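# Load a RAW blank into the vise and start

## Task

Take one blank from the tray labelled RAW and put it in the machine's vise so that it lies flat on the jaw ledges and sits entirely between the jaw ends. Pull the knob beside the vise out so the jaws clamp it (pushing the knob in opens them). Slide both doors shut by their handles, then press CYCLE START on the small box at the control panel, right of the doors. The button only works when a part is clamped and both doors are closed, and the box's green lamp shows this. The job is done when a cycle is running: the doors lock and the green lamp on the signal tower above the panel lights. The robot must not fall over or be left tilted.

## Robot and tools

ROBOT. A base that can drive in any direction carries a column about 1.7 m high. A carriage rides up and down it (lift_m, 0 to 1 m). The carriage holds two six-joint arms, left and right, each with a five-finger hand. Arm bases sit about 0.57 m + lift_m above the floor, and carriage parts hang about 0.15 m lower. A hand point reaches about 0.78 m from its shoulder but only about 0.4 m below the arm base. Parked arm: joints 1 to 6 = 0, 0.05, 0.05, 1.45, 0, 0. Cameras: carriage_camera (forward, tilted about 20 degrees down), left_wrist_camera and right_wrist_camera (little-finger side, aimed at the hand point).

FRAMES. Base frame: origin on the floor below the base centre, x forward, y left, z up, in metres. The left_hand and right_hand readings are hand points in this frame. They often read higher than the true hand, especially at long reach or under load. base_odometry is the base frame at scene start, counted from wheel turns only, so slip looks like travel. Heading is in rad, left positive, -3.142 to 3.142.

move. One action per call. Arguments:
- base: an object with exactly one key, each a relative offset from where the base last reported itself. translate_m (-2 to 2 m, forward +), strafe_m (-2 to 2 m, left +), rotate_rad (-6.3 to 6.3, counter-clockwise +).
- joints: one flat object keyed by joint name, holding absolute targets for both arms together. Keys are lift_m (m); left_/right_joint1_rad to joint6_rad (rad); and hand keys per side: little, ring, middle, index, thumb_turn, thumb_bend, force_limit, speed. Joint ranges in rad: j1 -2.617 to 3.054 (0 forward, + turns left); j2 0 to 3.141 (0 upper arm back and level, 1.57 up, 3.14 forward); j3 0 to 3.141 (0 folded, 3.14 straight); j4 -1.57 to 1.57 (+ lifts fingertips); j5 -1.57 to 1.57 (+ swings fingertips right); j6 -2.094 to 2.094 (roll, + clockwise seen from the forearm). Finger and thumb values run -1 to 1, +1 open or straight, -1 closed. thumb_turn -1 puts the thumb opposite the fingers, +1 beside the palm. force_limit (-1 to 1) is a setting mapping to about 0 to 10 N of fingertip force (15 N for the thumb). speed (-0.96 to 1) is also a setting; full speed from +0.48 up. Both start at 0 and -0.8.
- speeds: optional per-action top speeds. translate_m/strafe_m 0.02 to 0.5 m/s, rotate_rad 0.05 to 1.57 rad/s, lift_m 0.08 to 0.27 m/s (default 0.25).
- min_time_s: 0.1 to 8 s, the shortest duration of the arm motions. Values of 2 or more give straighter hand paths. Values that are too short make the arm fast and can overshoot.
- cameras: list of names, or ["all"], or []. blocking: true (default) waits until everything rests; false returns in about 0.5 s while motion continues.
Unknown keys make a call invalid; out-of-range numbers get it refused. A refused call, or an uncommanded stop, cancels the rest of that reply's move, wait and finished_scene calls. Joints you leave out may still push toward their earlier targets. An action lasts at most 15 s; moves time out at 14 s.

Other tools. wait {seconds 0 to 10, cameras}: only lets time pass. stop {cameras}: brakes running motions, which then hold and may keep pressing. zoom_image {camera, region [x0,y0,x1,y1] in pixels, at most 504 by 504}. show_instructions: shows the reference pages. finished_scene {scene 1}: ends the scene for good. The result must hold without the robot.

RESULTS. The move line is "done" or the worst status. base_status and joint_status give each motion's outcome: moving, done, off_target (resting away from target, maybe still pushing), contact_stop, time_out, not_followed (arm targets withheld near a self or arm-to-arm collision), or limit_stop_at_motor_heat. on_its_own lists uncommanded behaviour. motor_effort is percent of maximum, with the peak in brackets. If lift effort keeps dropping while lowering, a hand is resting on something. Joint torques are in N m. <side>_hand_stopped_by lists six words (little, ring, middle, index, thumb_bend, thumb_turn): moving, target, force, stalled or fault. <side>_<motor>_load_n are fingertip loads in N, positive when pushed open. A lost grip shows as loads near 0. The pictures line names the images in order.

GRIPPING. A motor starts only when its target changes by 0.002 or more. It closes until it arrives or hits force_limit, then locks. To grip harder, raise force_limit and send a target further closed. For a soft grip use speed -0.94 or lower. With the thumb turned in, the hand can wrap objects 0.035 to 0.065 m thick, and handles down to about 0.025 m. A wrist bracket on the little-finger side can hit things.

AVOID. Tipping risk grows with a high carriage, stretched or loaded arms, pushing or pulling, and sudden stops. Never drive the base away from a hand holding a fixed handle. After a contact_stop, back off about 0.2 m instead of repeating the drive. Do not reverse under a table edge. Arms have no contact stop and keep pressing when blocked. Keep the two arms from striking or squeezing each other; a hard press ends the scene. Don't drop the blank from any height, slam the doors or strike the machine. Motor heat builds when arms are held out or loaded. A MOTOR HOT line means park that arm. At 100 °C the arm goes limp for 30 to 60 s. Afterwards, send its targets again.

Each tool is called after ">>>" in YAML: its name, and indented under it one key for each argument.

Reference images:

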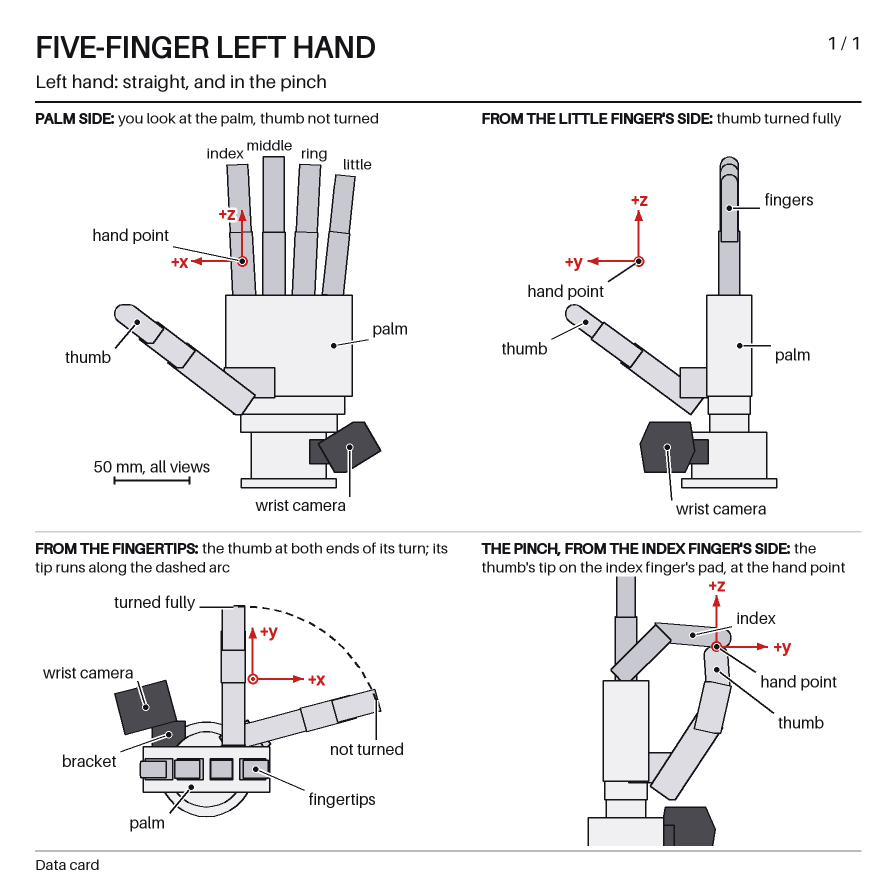

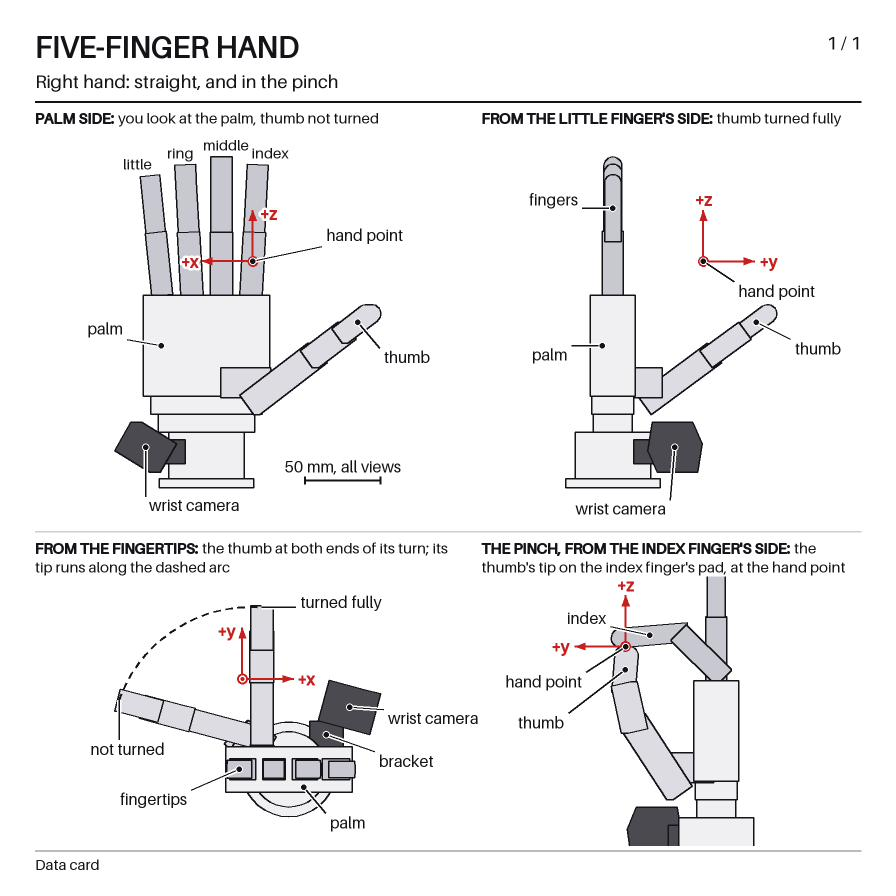

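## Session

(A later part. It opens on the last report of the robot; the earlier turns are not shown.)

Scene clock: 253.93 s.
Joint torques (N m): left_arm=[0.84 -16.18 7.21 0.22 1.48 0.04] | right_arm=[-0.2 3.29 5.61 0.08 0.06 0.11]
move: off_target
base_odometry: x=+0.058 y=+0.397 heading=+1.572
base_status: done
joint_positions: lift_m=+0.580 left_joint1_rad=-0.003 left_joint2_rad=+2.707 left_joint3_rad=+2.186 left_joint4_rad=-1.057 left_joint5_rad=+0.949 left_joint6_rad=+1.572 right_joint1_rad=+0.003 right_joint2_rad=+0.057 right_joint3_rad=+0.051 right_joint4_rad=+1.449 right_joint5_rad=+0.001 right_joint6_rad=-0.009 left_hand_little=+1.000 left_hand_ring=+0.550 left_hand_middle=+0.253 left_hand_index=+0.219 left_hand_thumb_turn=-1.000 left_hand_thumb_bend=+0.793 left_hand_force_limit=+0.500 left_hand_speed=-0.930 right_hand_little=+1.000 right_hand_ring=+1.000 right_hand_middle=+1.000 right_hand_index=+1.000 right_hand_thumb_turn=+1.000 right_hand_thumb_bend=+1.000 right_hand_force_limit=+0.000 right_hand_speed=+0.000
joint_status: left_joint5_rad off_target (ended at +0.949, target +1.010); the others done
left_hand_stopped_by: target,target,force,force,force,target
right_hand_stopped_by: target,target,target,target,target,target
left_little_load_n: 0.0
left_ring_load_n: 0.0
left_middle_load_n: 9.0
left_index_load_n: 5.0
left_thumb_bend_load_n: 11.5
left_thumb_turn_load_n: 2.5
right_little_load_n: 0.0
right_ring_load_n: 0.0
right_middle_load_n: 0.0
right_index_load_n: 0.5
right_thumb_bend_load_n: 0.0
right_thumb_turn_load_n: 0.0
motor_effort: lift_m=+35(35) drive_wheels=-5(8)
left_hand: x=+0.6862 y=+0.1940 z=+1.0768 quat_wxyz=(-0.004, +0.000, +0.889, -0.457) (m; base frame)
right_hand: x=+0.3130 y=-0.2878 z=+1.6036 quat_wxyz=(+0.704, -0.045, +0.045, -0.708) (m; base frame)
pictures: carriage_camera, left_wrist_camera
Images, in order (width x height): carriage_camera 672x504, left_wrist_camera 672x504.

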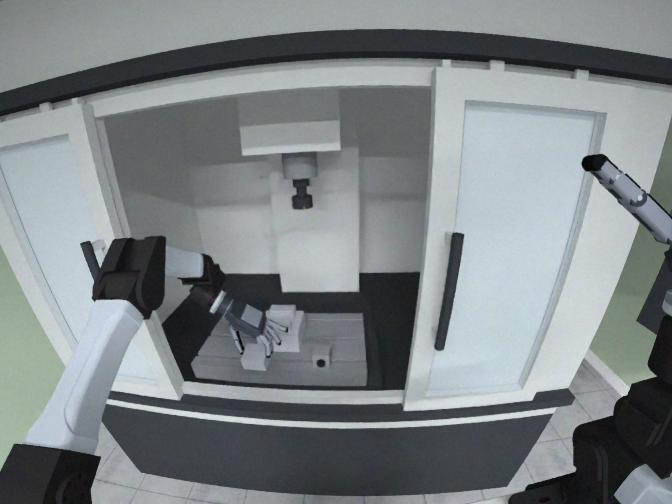

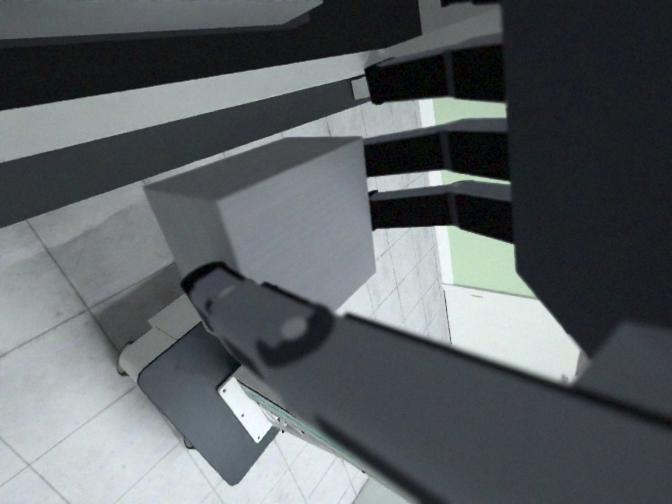

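>>> move:
  base: {"translate_m": 0.2}
  speeds: {"translate_m": 0.12}
  cameras: ["carriage_camera", "left_wrist_camera"]

>>> zoom_image:
  camera: "carriage_camera"
  region: [210, 300, 350, 420]

Scene clock: 256.67 s.
Joint torques (N m): left_arm=[0.85 -16.29 7.23 0.13 1.46 0.04] | right_arm=[-0.2 3.3 5.63 0.08 0.06 0.11]
move: done
base_odometry: x=+0.058 y=+0.597 heading=+1.571
base_status: done
joint_positions: lift_m=+0.580 left_joint1_rad=-0.002 left_joint2_rad=+2.708 left_joint3_rad=+2.186 left_joint4_rad=-1.051 left_joint5_rad=+0.950 left_joint6_rad=+1.572 right_joint1_rad=+0.003 right_joint2_rad=+0.057 right_joint3_rad=+0.051 right_joint4_rad=+1.449 right_joint5_rad=+0.001 right_joint6_rad=-0.009 left_hand_little=+1.000 left_hand_ring=+0.550 left_hand_middle=+0.253 left_hand_index=+0.219 left_hand_thumb_turn=-1.000 left_hand_thumb_bend=+0.793 left_hand_force_limit=+0.500 left_hand_speed=-0.930 right_hand_little=+1.000 right_hand_ring=+1.000 right_hand_middle=+1.000 right_hand_index=+1.000 right_hand_thumb_turn=+1.000 right_hand_thumb_bend=+1.000 right_hand_force_limit=+0.000 right_hand_speed=+0.000
joint_status: not commanded
left_hand_stopped_by: target,target,force,force,force,target
right_hand_stopped_by: target,target,target,target,target,target
left_little_load_n: 0.0
left_ring_load_n: 0.0
left_middle_load_n: 9.0
left_index_load_n: 5.0
left_thumb_bend_load_n: 11.5
left_thumb_turn_load_n: 2.5
right_little_load_n: 0.0
right_ring_load_n: 0.0
right_middle_load_n: 0.0
right_index_load_n: 0.0
right_thumb_bend_load_n: 0.0
right_thumb_turn_load_n: 0.0
motor_effort: lift_m=+35(35) drive_wheels=-5(7)
left_hand: x=+0.6877 y=+0.1943 z=+1.0765 quat_wxyz=(-0.001, +0.001, +0.889, -0.457) (m; base frame)
right_hand: x=+0.3129 y=-0.2878 z=+1.6036 quat_wxyz=(+0.704, -0.045, +0.045, -0.708) (m; base frame)
pictures: carriage_camera, left_wrist_camera
Images, in order (width x height): carriage_camera 672x504, left_wrist_camera 672x504.

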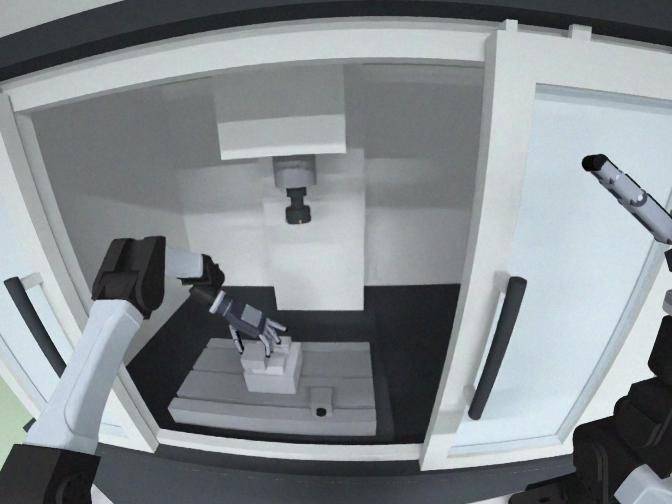

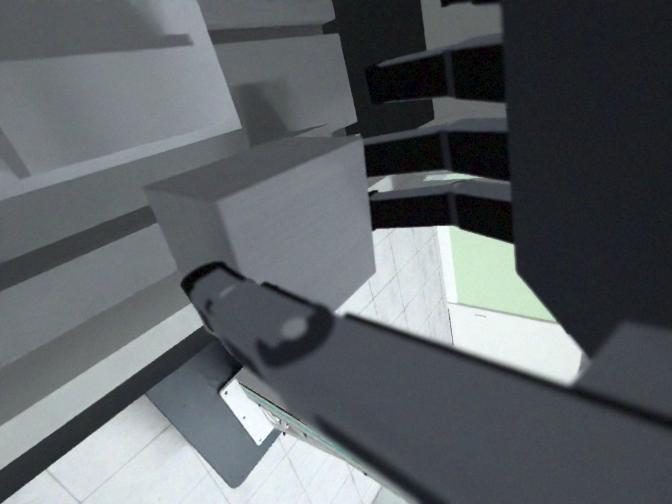

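Scaled by 3.600 from the camera's 672x504 image, which has a finer 960x720 frame.

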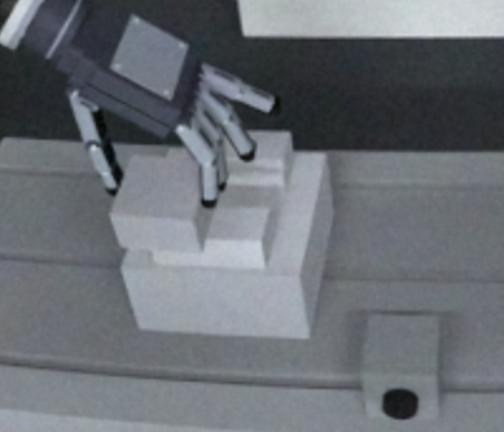

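>>> move:
  base: {"translate_m": 0.115}
  speeds: {"translate_m": 0.08}
  cameras: ["carriage_camera", "left_wrist_camera"]

>>> zoom_image:
  camera: "carriage_camera"
  region: [210, 320, 350, 440]

>>> zoom_image:
  camera: "left_wrist_camera"
  region: [0, 50, 450, 450]

Scene clock: 261.40 s.
Joint torques (N m): left_arm=[0.72 -16.23 7.08 0.15 1.46 0.05] | right_arm=[-0.18 3.25 5.61 0.09 0.06 0.11]
move: done
base_odometry: x=+0.058 y=+0.712 heading=+1.570
base_status: done
joint_positions: lift_m=+0.580 left_joint1_rad=-0.001 left_joint2_rad=+2.709 left_joint3_rad=+2.186 left_joint4_rad=-1.050 left_joint5_rad=+0.951 left_joint6_rad=+1.572 right_joint1_rad=+0.003 right_joint2_rad=+0.057 right_joint3_rad=+0.051 right_joint4_rad=+1.449 right_joint5_rad=+0.001 right_joint6_rad=-0.009 left_hand_little=+1.000 left_hand_ring=+0.550 left_hand_middle=+0.253 left_hand_index=+0.219 left_hand_thumb_turn=-1.000 left_hand_thumb_bend=+0.793 left_hand_force_limit=+0.500 left_hand_speed=-0.930 right_hand_little=+1.000 right_hand_ring=+1.000 right_hand_middle=+1.000 right_hand_index=+1.000 right_hand_thumb_turn=+1.000 right_hand_thumb_bend=+1.000 right_hand_force_limit=+0.000 right_hand_speed=+0.000
joint_status: not commanded
left_hand_stopped_by: target,target,force,force,force,target
right_hand_stopped_by: target,target,target,target,target,target
left_little_load_n: 0.0
left_ring_load_n: 0.0
left_middle_load_n: 8.5
left_index_load_n: 5.0
left_thumb_bend_load_n: 11.5
left_thumb_turn_load_n: 2.5
right_little_load_n: 0.0
right_ring_load_n: 0.0
right_middle_load_n: 0.0
right_index_load_n: 0.0
right_thumb_bend_load_n: 0.0
right_thumb_turn_load_n: 0.0
motor_effort: lift_m=+34(35) drive_wheels=-4(8)
left_hand: x=+0.6879 y=+0.1944 z=+1.0762 quat_wxyz=(-0.001, +0.001, +0.889, -0.458) (m; base frame)
right_hand: x=+0.3130 y=-0.2878 z=+1.6036 quat_wxyz=(+0.704, -0.045, +0.045, -0.708) (m; base frame)
pictures: carriage_camera, left_wrist_camera
Images, in order (width x height): carriage_camera 672x504, left_wrist_camera 672x504.

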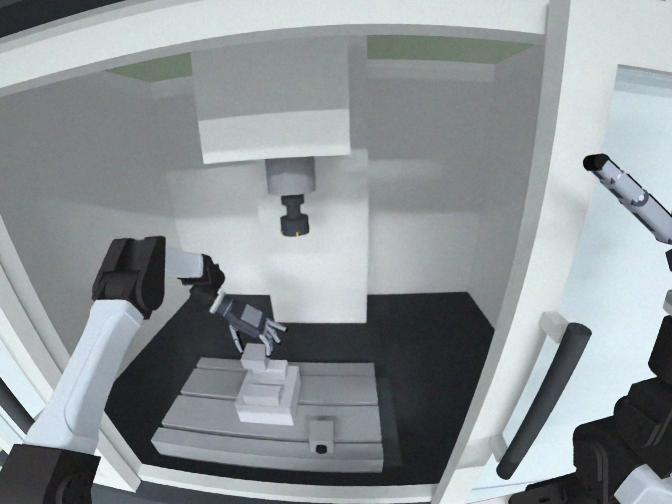

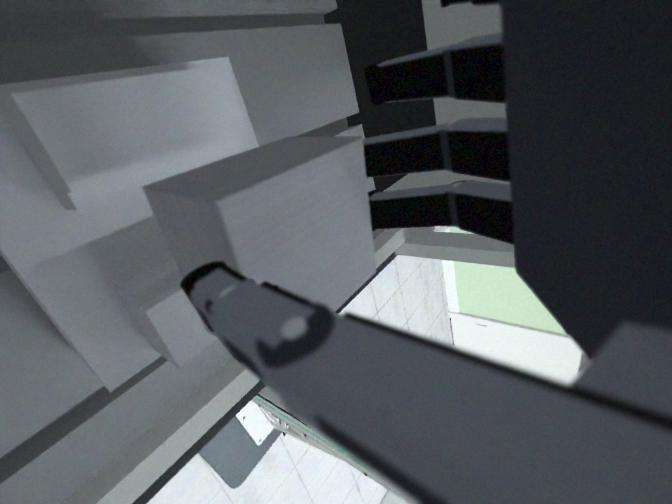

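Scaled by 3.600 from the camera's 672x504 image, which has a finer 960x720 frame.

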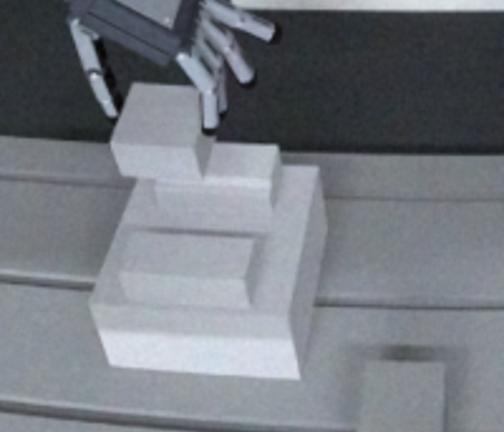

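Scaled by 1.120 from the camera's 672x504 image, which has a finer 960x720 frame.

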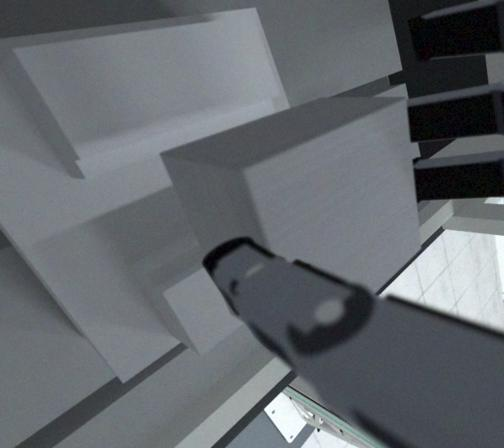

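>>> move:
  base: {"strafe_m": -0.012}
  joints: {"lift_m": 0.545}
  speeds: {"strafe_m": 0.05, "lift_m": 0.08}
  cameras: ["carriage_camera", "left_wrist_camera"]

>>> zoom_image:
  camera: "carriage_camera"
  region: [220, 330, 320, 430]

>>> zoom_image:
  camera: "left_wrist_camera"
  region: [0, 50, 450, 450]

Scene clock: 262.53 s.
Joint torques (N m): left_arm=[0.88 -17.22 6.71 0.09 1.42 0.06] | right_arm=[-0.2 3.28 5.61 0.08 0.05 0.11]
move: done
base_odometry: x=+0.070 y=+0.712 heading=+1.571
base_status: done
joint_positions: lift_m=+0.545 left_joint1_rad=-0.004 left_joint2_rad=+2.717 left_joint3_rad=+2.192 left_joint4_rad=-1.049 left_joint5_rad=+0.955 left_joint6_rad=+1.572 right_joint1_rad=+0.003 right_joint2_rad=+0.057 right_joint3_rad=+0.051 right_joint4_rad=+1.449 right_joint5_rad=+0.001 right_joint6_rad=-0.009 left_hand_little=+1.000 left_hand_ring=+0.550 left_hand_middle=+0.253 left_hand_index=+0.219 left_hand_thumb_turn=-1.000 left_hand_thumb_bend=+0.793 left_hand_force_limit=+0.500 left_hand_speed=-0.930 right_hand_little=+1.000 right_hand_ring=+1.000 right_hand_middle=+1.000 right_hand_index=+1.000 right_hand_thumb_turn=+1.000 right_hand_thumb_bend=+1.000 right_hand_force_limit=+0.000 right_hand_speed=+0.000
joint_status: all done
left_hand_stopped_by: target,target,force,force,force,target
right_hand_stopped_by: target,target,target,target,target,target
left_little_load_n: 0.0
left_ring_load_n: 0.0
left_middle_load_n: 9.0
left_index_load_n: 5.0
left_thumb_bend_load_n: 11.5
left_thumb_turn_load_n: 2.5
right_little_load_n: 0.0
right_ring_load_n: 0.0
right_middle_load_n: 0.0
right_index_load_n: 0.0
right_thumb_bend_load_n: 0.0
right_thumb_turn_load_n: 0.0
motor_effort: lift_m=+27(27) drive_wheels=+2(5)
left_hand: x=+0.6880 y=+0.1924 z=+1.0397 quat_wxyz=(-0.002, +0.002, +0.888, -0.459) (m; base frame)
right_hand: x=+0.3130 y=-0.2879 z=+1.5693 quat_wxyz=(+0.703, -0.045, +0.045, -0.708) (m; base frame)
pictures: carriage_camera, left_wrist_camera
Images, in order (width x height): carriage_camera 672x504, left_wrist_camera 672x504.

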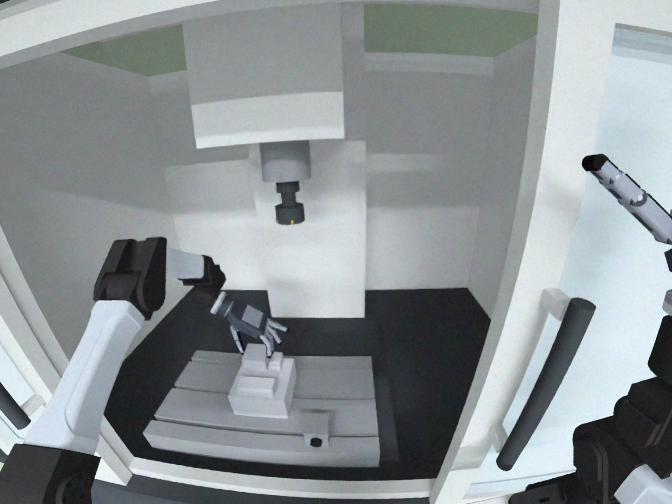

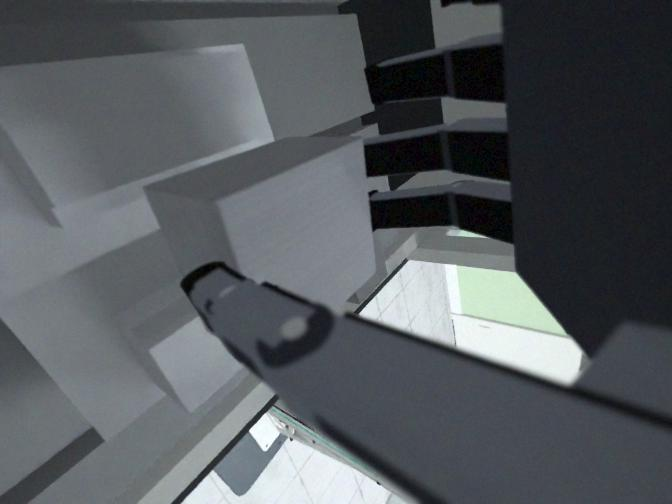

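Scaled by 5.040 from the camera's 672x504 image, which has a finer 960x720 frame.

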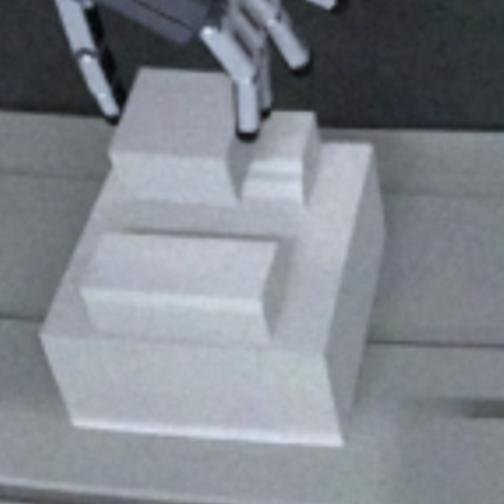

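Scaled by 1.120 from the camera's 672x504 image, which has a finer 960x720 frame.

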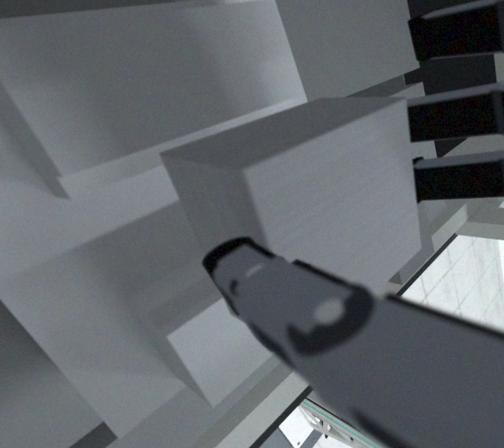

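>>> zoom_image:
  camera: "carriage_camera"
  region: [236, 338, 286, 388]

Scaled by 10.080 from the camera's 672x504 image, which has a finer 960x720 frame.

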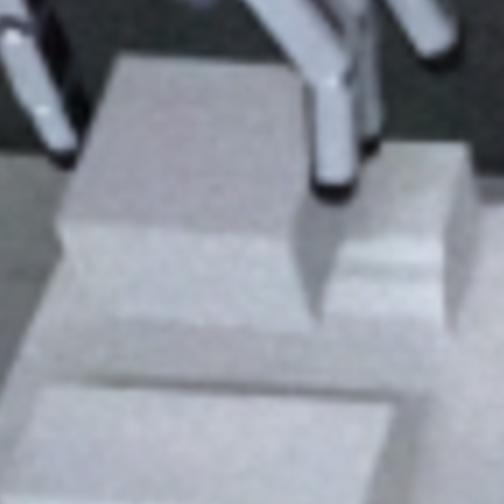

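>>> move:
  base: {"strafe_m": -0.007}
  speeds: {"strafe_m": 0.04}

>>> move:
  base: {"translate_m": -0.004}
  joints: {"lift_m": 0.53}
  speeds: {"translate_m": 0.03, "lift_m": 0.08}
  cameras: ["carriage_camera", "left_wrist_camera"]

>>> zoom_image:
  camera: "carriage_camera"
  region: [222, 330, 302, 410]

>>> zoom_image:
  camera: "left_wrist_camera"
  region: [0, 50, 450, 450]

Scene clock: 264.77 s.
Joint torques (N m): left_arm=[0.91 -17.21 6.74 0.11 1.46 0.03] | right_arm=[-0.18 3.29 5.61 0.09 0.05 0.12]
move: done
base_odometry: x=+0.077 y=+0.713 heading=+1.571
base_status: done
joint_positions: lift_m=+0.545 left_joint1_rad=-0.003 left_joint2_rad=+2.717 left_joint3_rad=+2.192 left_joint4_rad=-1.049 left_joint5_rad=+0.955 left_joint6_rad=+1.572 right_joint1_rad=+0.003 right_joint2_rad=+0.057 right_joint3_rad=+0.051 right_joint4_rad=+1.449 right_joint5_rad=+0.001 right_joint6_rad=-0.009 left_hand_little=+1.000 left_hand_ring=+0.550 left_hand_middle=+0.253 left_hand_index=+0.219 left_hand_thumb_turn=-1.000 left_hand_thumb_bend=+0.793 left_hand_force_limit=+0.500 left_hand_speed=-0.930 right_hand_little=+1.000 right_hand_ring=+1.000 right_hand_middle=+1.000 right_hand_index=+1.000 right_hand_thumb_turn=+1.000 right_hand_thumb_bend=+1.000 right_hand_force_limit=+0.000 right_hand_speed=+0.000
joint_status: not commanded
left_hand_stopped_by: target,target,force,force,force,target
right_hand_stopped_by: target,target,target,target,target,target
left_little_load_n: 0.0
left_ring_load_n: -0.5
left_middle_load_n: 8.5
left_index_load_n: 5.0
left_thumb_bend_load_n: 11.5
left_thumb_turn_load_n: 2.5
right_little_load_n: 0.0
right_ring_load_n: 0.0
right_middle_load_n: 0.0
right_index_load_n: 0.0
right_thumb_bend_load_n: 0.0
right_thumb_turn_load_n: 0.0
motor_effort: lift_m=+27(27) drive_wheels=-4(6)
left_hand: x=+0.6880 y=+0.1929 z=+1.0398 quat_wxyz=(-0.002, +0.001, +0.888, -0.460) (m; base frame)
right_hand: x=+0.3130 y=-0.2879 z=+1.5693 quat_wxyz=(+0.703, -0.045, +0.045, -0.708) (m; base frame)
pictures: none

Scene clock: 265.43 s.
Joint torques (N m): left_arm=[0.85 -17.33 6.43 0.14 1.39 0.05] | right_arm=[-0.18 3.29 5.64 0.09 0.05 0.11]
move: done
base_odometry: x=+0.077 y=+0.709 heading=+1.572
base_status: done
joint_positions: lift_m=+0.530 left_joint1_rad=-0.003 left_joint2_rad=+2.719 left_joint3_rad=+2.196 left_joint4_rad=-1.050 left_joint5_rad=+0.957 left_joint6_rad=+1.572 right_joint1_rad=+0.003 right_joint2_rad=+0.057 right_joint3_rad=+0.051 right_joint4_rad=+1.448 right_joint5_rad=+0.001 right_joint6_rad=-0.009 left_hand_little=+1.000 left_hand_ring=+0.550 left_hand_middle=+0.253 left_hand_index=+0.219 left_hand_thumb_turn=-1.000 left_hand_thumb_bend=+0.793 left_hand_force_limit=+0.500 left_hand_speed=-0.930 right_hand_little=+1.000 right_hand_ring=+1.000 right_hand_middle=+1.000 right_hand_index=+1.000 right_hand_thumb_turn=+1.000 right_hand_thumb_bend=+1.000 right_hand_force_limit=+0.000 right_hand_speed=+0.000
joint_status: all done
left_hand_stopped_by: target,target,force,force,force,target
right_hand_stopped_by: target,target,target,target,target,target
left_little_load_n: 0.0
left_ring_load_n: 0.0
left_middle_load_n: 8.0
left_index_load_n: 5.5
left_thumb_bend_load_n: 11.5
left_thumb_turn_load_n: 2.0
right_little_load_n: 0.0
right_ring_load_n: 0.0
right_middle_load_n: 0.0
right_index_load_n: 0.0
right_thumb_bend_load_n: 0.0
right_thumb_turn_load_n: 0.0
motor_effort: lift_m=+26(27) drive_wheels=+1(8)
left_hand: x=+0.6888 y=+0.1927 z=+1.0254 quat_wxyz=(-0.001, +0.001, +0.888, -0.461) (m; base frame)
right_hand: x=+0.3132 y=-0.2879 z=+1.5542 quat_wxyz=(+0.703, -0.045, +0.045, -0.708) (m; base frame)
pictures: carriage_camera, left_wrist_camera
Images, in order (width x height): carriage_camera 672x504, left_wrist_camera 672x504.

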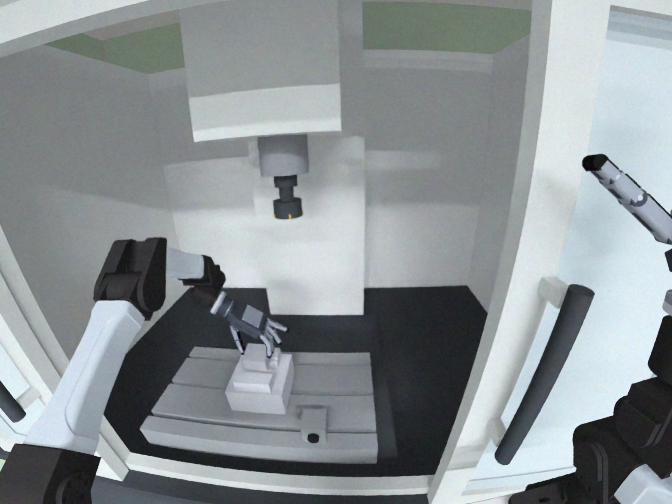

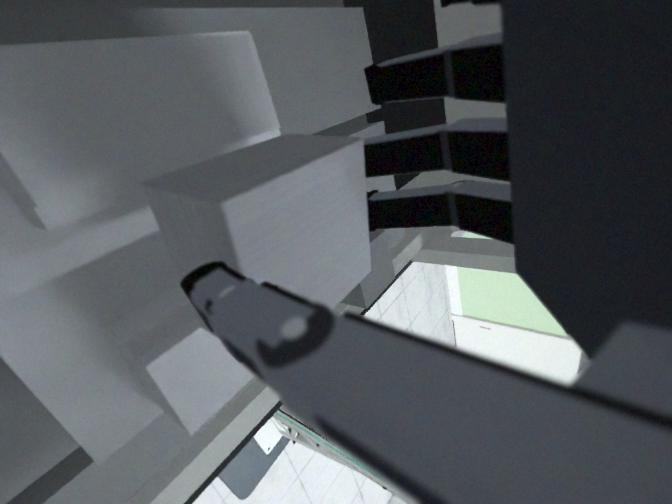

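Scaled by 6.300 from the camera's 672x504 image, which has a finer 960x720 frame.

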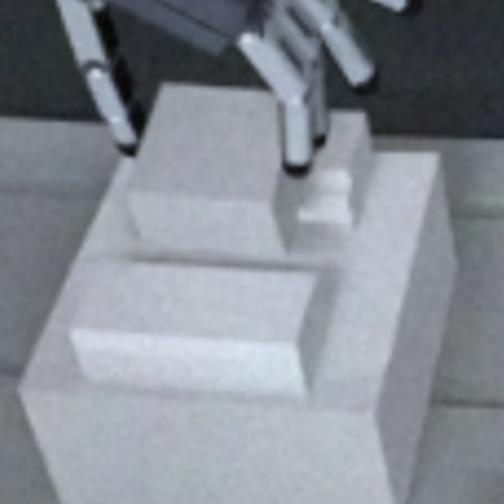

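Scaled by 1.120 from the camera's 672x504 image, which has a finer 960x720 frame.

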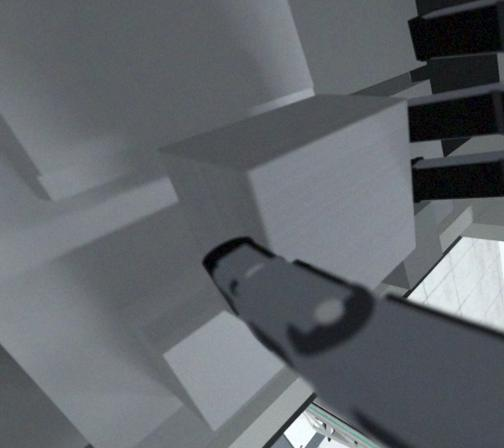

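>>> move:
  base: {"translate_m": -0.002}
  joints: {"lift_m": 0.518}
  speeds: {"translate_m": 0.02, "lift_m": 0.08}
  cameras: ["carriage_camera", "left_wrist_camera"]

>>> zoom_image:
  camera: "carriage_camera"
  region: [222, 330, 302, 410]

Scene clock: 266.40 s.
Joint torques (N m): left_arm=[0.87 -17.68 6.15 0.13 1.37 0.02] | right_arm=[-0.18 3.28 5.56 0.09 0.05 0.11]
move: done
base_odometry: x=+0.076 y=+0.707 heading=+1.572
base_status: done
joint_positions: lift_m=+0.518 left_joint1_rad=-0.003 left_joint2_rad=+2.722 left_joint3_rad=+2.199 left_joint4_rad=-1.049 left_joint5_rad=+0.959 left_joint6_rad=+1.572 right_joint1_rad=+0.003 right_joint2_rad=+0.057 right_joint3_rad=+0.051 right_joint4_rad=+1.448 right_joint5_rad=+0.001 right_joint6_rad=-0.009 left_hand_little=+1.000 left_hand_ring=+0.550 left_hand_middle=+0.253 left_hand_index=+0.219 left_hand_thumb_turn=-1.000 left_hand_thumb_bend=+0.793 left_hand_force_limit=+0.500 left_hand_speed=-0.930 right_hand_little=+1.000 right_hand_ring=+1.000 right_hand_middle=+1.000 right_hand_index=+1.000 right_hand_thumb_turn=+1.000 right_hand_thumb_bend=+1.000 right_hand_force_limit=+0.000 right_hand_speed=+0.000
joint_status: all done
left_hand_stopped_by: target,target,force,force,force,target
right_hand_stopped_by: target,target,target,target,target,target
left_little_load_n: 0.0
left_ring_load_n: 0.0
left_middle_load_n: 7.0
left_index_load_n: 5.5
left_thumb_bend_load_n: 11.0
left_thumb_turn_load_n: 2.0
right_little_load_n: 0.0
right_ring_load_n: 0.0
right_middle_load_n: 0.0
right_index_load_n: 0.0
right_thumb_bend_load_n: 0.0
right_thumb_turn_load_n: 0.0
motor_effort: lift_m=+27(28) drive_wheels=+1(6)
left_hand: x=+0.6896 y=+0.1924 z=+1.0127 quat_wxyz=(+0.000, +0.002, +0.887, -0.461) (m; base frame)
right_hand: x=+0.3133 y=-0.2879 z=+1.5421 quat_wxyz=(+0.703, -0.045, +0.046, -0.708) (m; base frame)
pictures: carriage_camera, left_wrist_camera
Images, in order (width x height): carriage_camera 672x504, left_wrist_camera 672x504.

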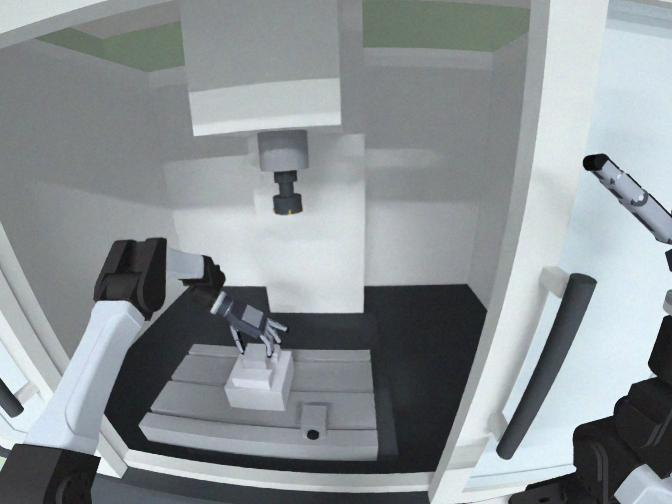

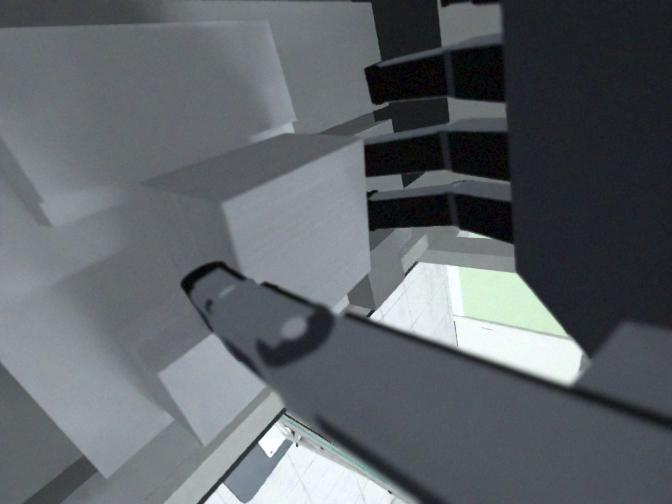

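Scaled by 6.300 from the camera's 672x504 image, which has a finer 960x720 frame.

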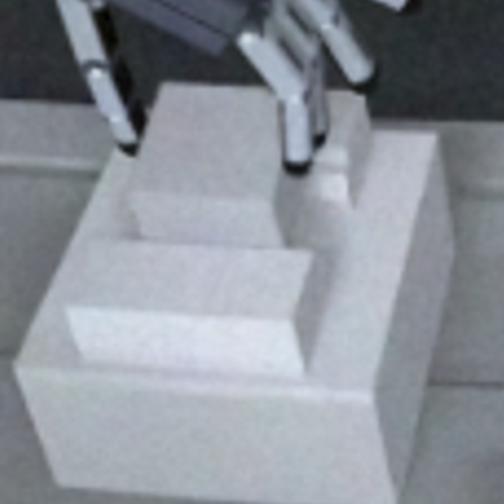

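>>> move:
  joints: {"lift_m": 0.509}
  speeds: {"lift_m": 0.08}
  cameras: ["carriage_camera", "left_wrist_camera"]

>>> zoom_image:
  camera: "carriage_camera"
  region: [222, 325, 302, 405]

Scene clock: 266.97 s.
Joint torques (N m): left_arm=[0.79 -17.74 6.22 0.05 1.31 0.03] | right_arm=[-0.18 3.23 5.67 0.1 0.05 0.11]
move: done
base_odometry: x=+0.076 y=+0.707 heading=+1.572
base_status: not commanded
joint_positions: lift_m=+0.509 left_joint1_rad=-0.001 left_joint2_rad=+2.722 left_joint3_rad=+2.199 left_joint4_rad=-1.042 left_joint5_rad=+0.964 left_joint6_rad=+1.574 right_joint1_rad=+0.003 right_joint2_rad=+0.057 right_joint3_rad=+0.051 right_joint4_rad=+1.448 right_joint5_rad=+0.001 right_joint6_rad=-0.009 left_hand_little=+1.000 left_hand_ring=+0.550 left_hand_middle=+0.253 left_hand_index=+0.219 left_hand_thumb_turn=-1.000 left_hand_thumb_bend=+0.793 left_hand_force_limit=+0.500 left_hand_speed=-0.930 right_hand_little=+1.000 right_hand_ring=+1.000 right_hand_middle=+1.000 right_hand_index=+1.000 right_hand_thumb_turn=+1.000 right_hand_thumb_bend=+1.000 right_hand_force_limit=+0.000 right_hand_speed=+0.000
joint_status: all done
left_hand_stopped_by: target,target,force,force,force,target
right_hand_stopped_by: target,target,target,target,target,target
left_little_load_n: 0.0
left_ring_load_n: 0.0
left_middle_load_n: 6.0
left_index_load_n: 6.5
left_thumb_bend_load_n: 10.5
left_thumb_turn_load_n: 1.0
right_little_load_n: 0.0
right_ring_load_n: 0.0
right_middle_load_n: 0.0
right_index_load_n: 0.0
right_thumb_bend_load_n: 0.0
right_thumb_turn_load_n: 0.0
motor_effort: lift_m=+27(27) drive_wheels=+1(1)
left_hand: x=+0.6915 y=+0.1923 z=+1.0042 quat_wxyz=(+0.003, +0.003, +0.886, -0.464) (m; base frame)
right_hand: x=+0.3133 y=-0.2879 z=+1.5331 quat_wxyz=(+0.703, -0.045, +0.046, -0.708) (m; base frame)
pictures: carriage_camera, left_wrist_camera
Images, in order (width x height): carriage_camera 672x504, left_wrist_camera 672x504.

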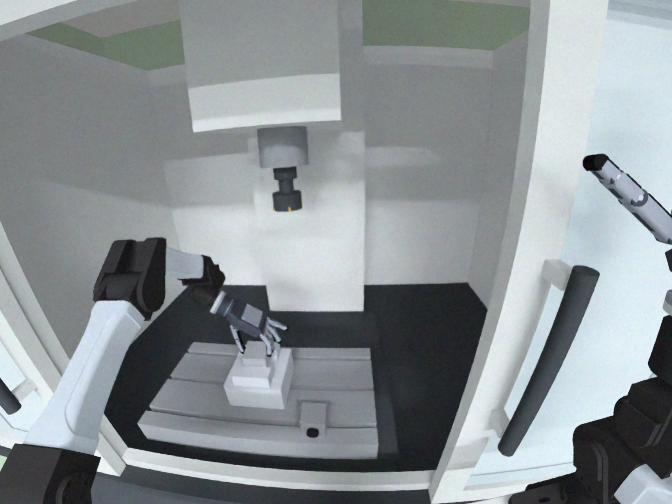

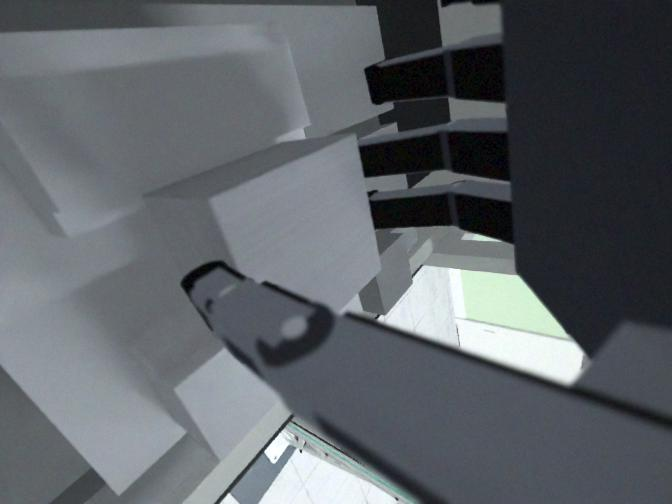

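Scaled by 6.300 from the camera's 672x504 image, which has a finer 960x720 frame.

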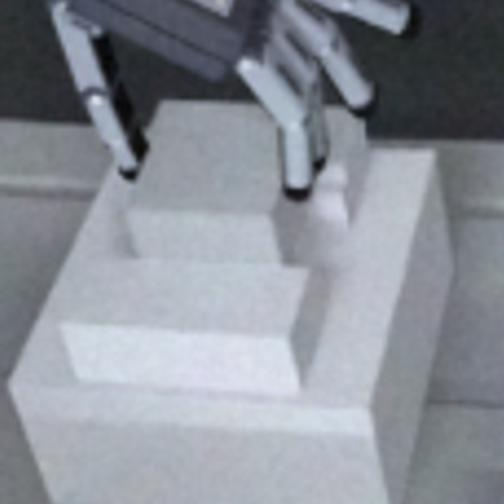

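>>> move:
  joints: {"lift_m": 0.503}
  speeds: {"lift_m": 0.08}
  cameras: ["carriage_camera", "left_wrist_camera"]

>>> zoom_image:
  camera: "carriage_camera"
  region: [232, 335, 282, 385]

>>> zoom_image:
  camera: "left_wrist_camera"
  region: [0, 50, 450, 450]

Scene clock: 267.60 s.
Joint torques (N m): left_arm=[0.44 -17.84 5.63 0.11 1.22 0.02] | right_arm=[-0.18 3.32 5.65 0.1 0.05 0.11]
move: done
base_odometry: x=+0.076 y=+0.707 heading=+1.572
base_status: not commanded
joint_positions: lift_m=+0.503 left_joint1_rad=+0.002 left_joint2_rad=+2.722 left_joint3_rad=+2.206 left_joint4_rad=-1.046 left_joint5_rad=+0.976 left_joint6_rad=+1.574 right_joint1_rad=+0.003 right_joint2_rad=+0.057 right_joint3_rad=+0.051 right_joint4_rad=+1.448 right_joint5_rad=+0.001 right_joint6_rad=-0.009 left_hand_little=+1.000 left_hand_ring=+0.550 left_hand_middle=+0.252 left_hand_index=+0.219 left_hand_thumb_turn=-1.000 left_hand_thumb_bend=+0.793 left_hand_force_limit=+0.500 left_hand_speed=-0.930 right_hand_little=+1.000 right_hand_ring=+1.000 right_hand_middle=+1.000 right_hand_index=+1.000 right_hand_thumb_turn=+1.000 right_hand_thumb_bend=+1.000 right_hand_force_limit=+0.000 right_hand_speed=+0.000
joint_status: all done
left_hand_stopped_by: target,target,force,force,force,target
right_hand_stopped_by: target,target,target,target,target,target
left_little_load_n: 0.0
left_ring_load_n: 0.0
left_middle_load_n: 5.5
left_index_load_n: 6.5
left_thumb_bend_load_n: 9.5
left_thumb_turn_load_n: 0.5
right_little_load_n: 0.0
right_ring_load_n: 0.0
right_middle_load_n: 0.0
right_index_load_n: 0.0
right_thumb_bend_load_n: 0.0
right_thumb_turn_load_n: 0.0
motor_effort: lift_m=+25(26) drive_wheels=+1(1)
left_hand: x=+0.6929 y=+0.1918 z=+1.0014 quat_wxyz=(+0.005, +0.003, +0.883, -0.469) (m; base frame)
right_hand: x=+0.3133 y=-0.2879 z=+1.5273 quat_wxyz=(+0.703, -0.045, +0.046, -0.708) (m; base frame)
pictures: carriage_camera, left_wrist_camera
Images, in order (width x height): carriage_camera 672x504, left_wrist_camera 672x504.

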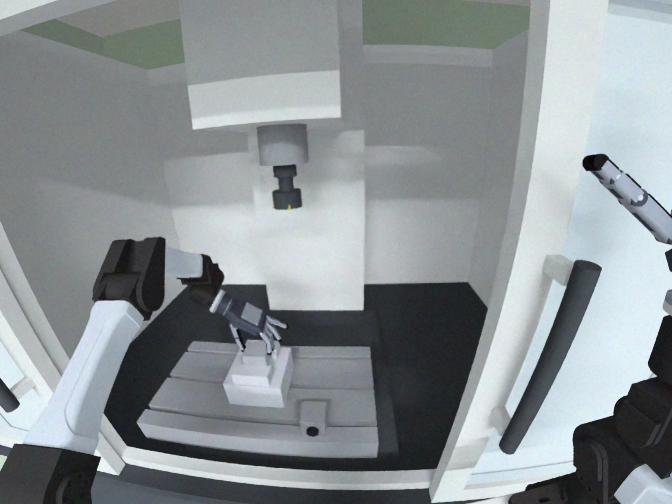

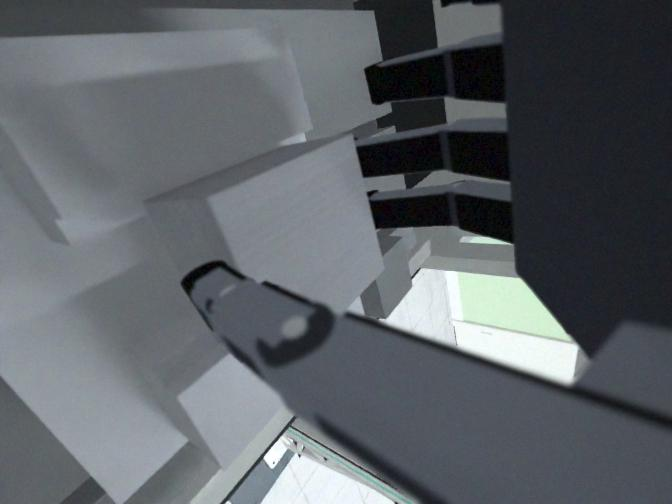

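Scaled by 10.080 from the camera's 672x504 image, which has a finer 960x720 frame.

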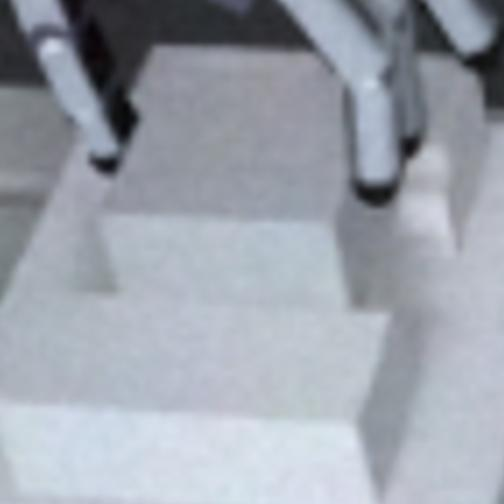

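Scaled by 1.120 from the camera's 672x504 image, which has a finer 960x720 frame.

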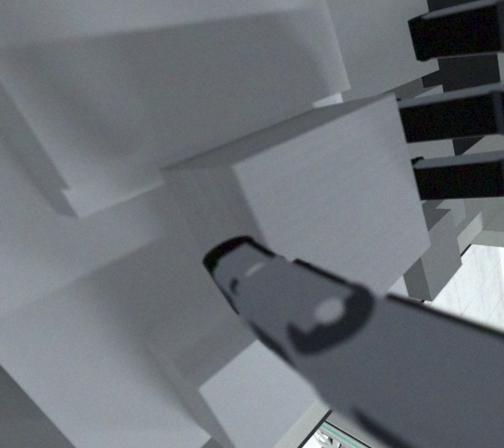

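>>> zoom_image:
  camera: "left_wrist_camera"
  region: [0, 100, 240, 340]

>>> zoom_image:
  camera: "left_wrist_camera"
  region: [240, 80, 440, 340]

Scaled by 2.100 from the camera's 672x504 image, which has a finer 960x720 frame.

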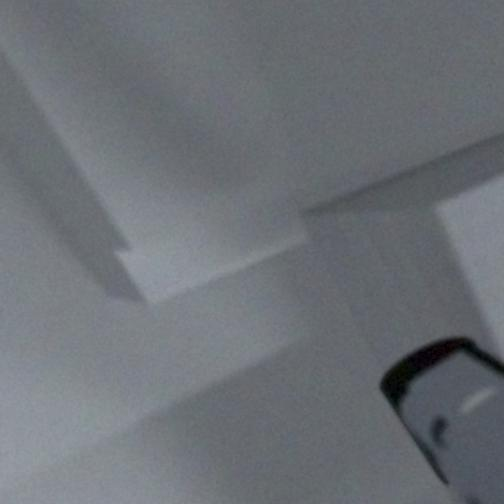

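Scaled by 1.938 from the camera's 672x504 image, which has a finer 960x720 frame.

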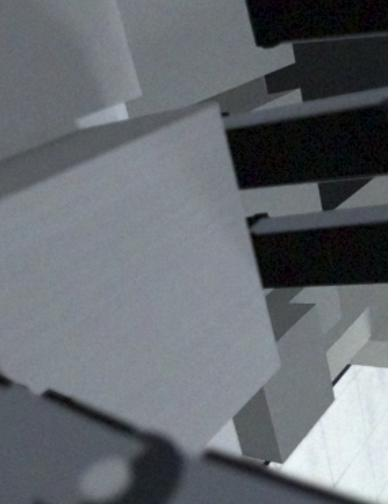

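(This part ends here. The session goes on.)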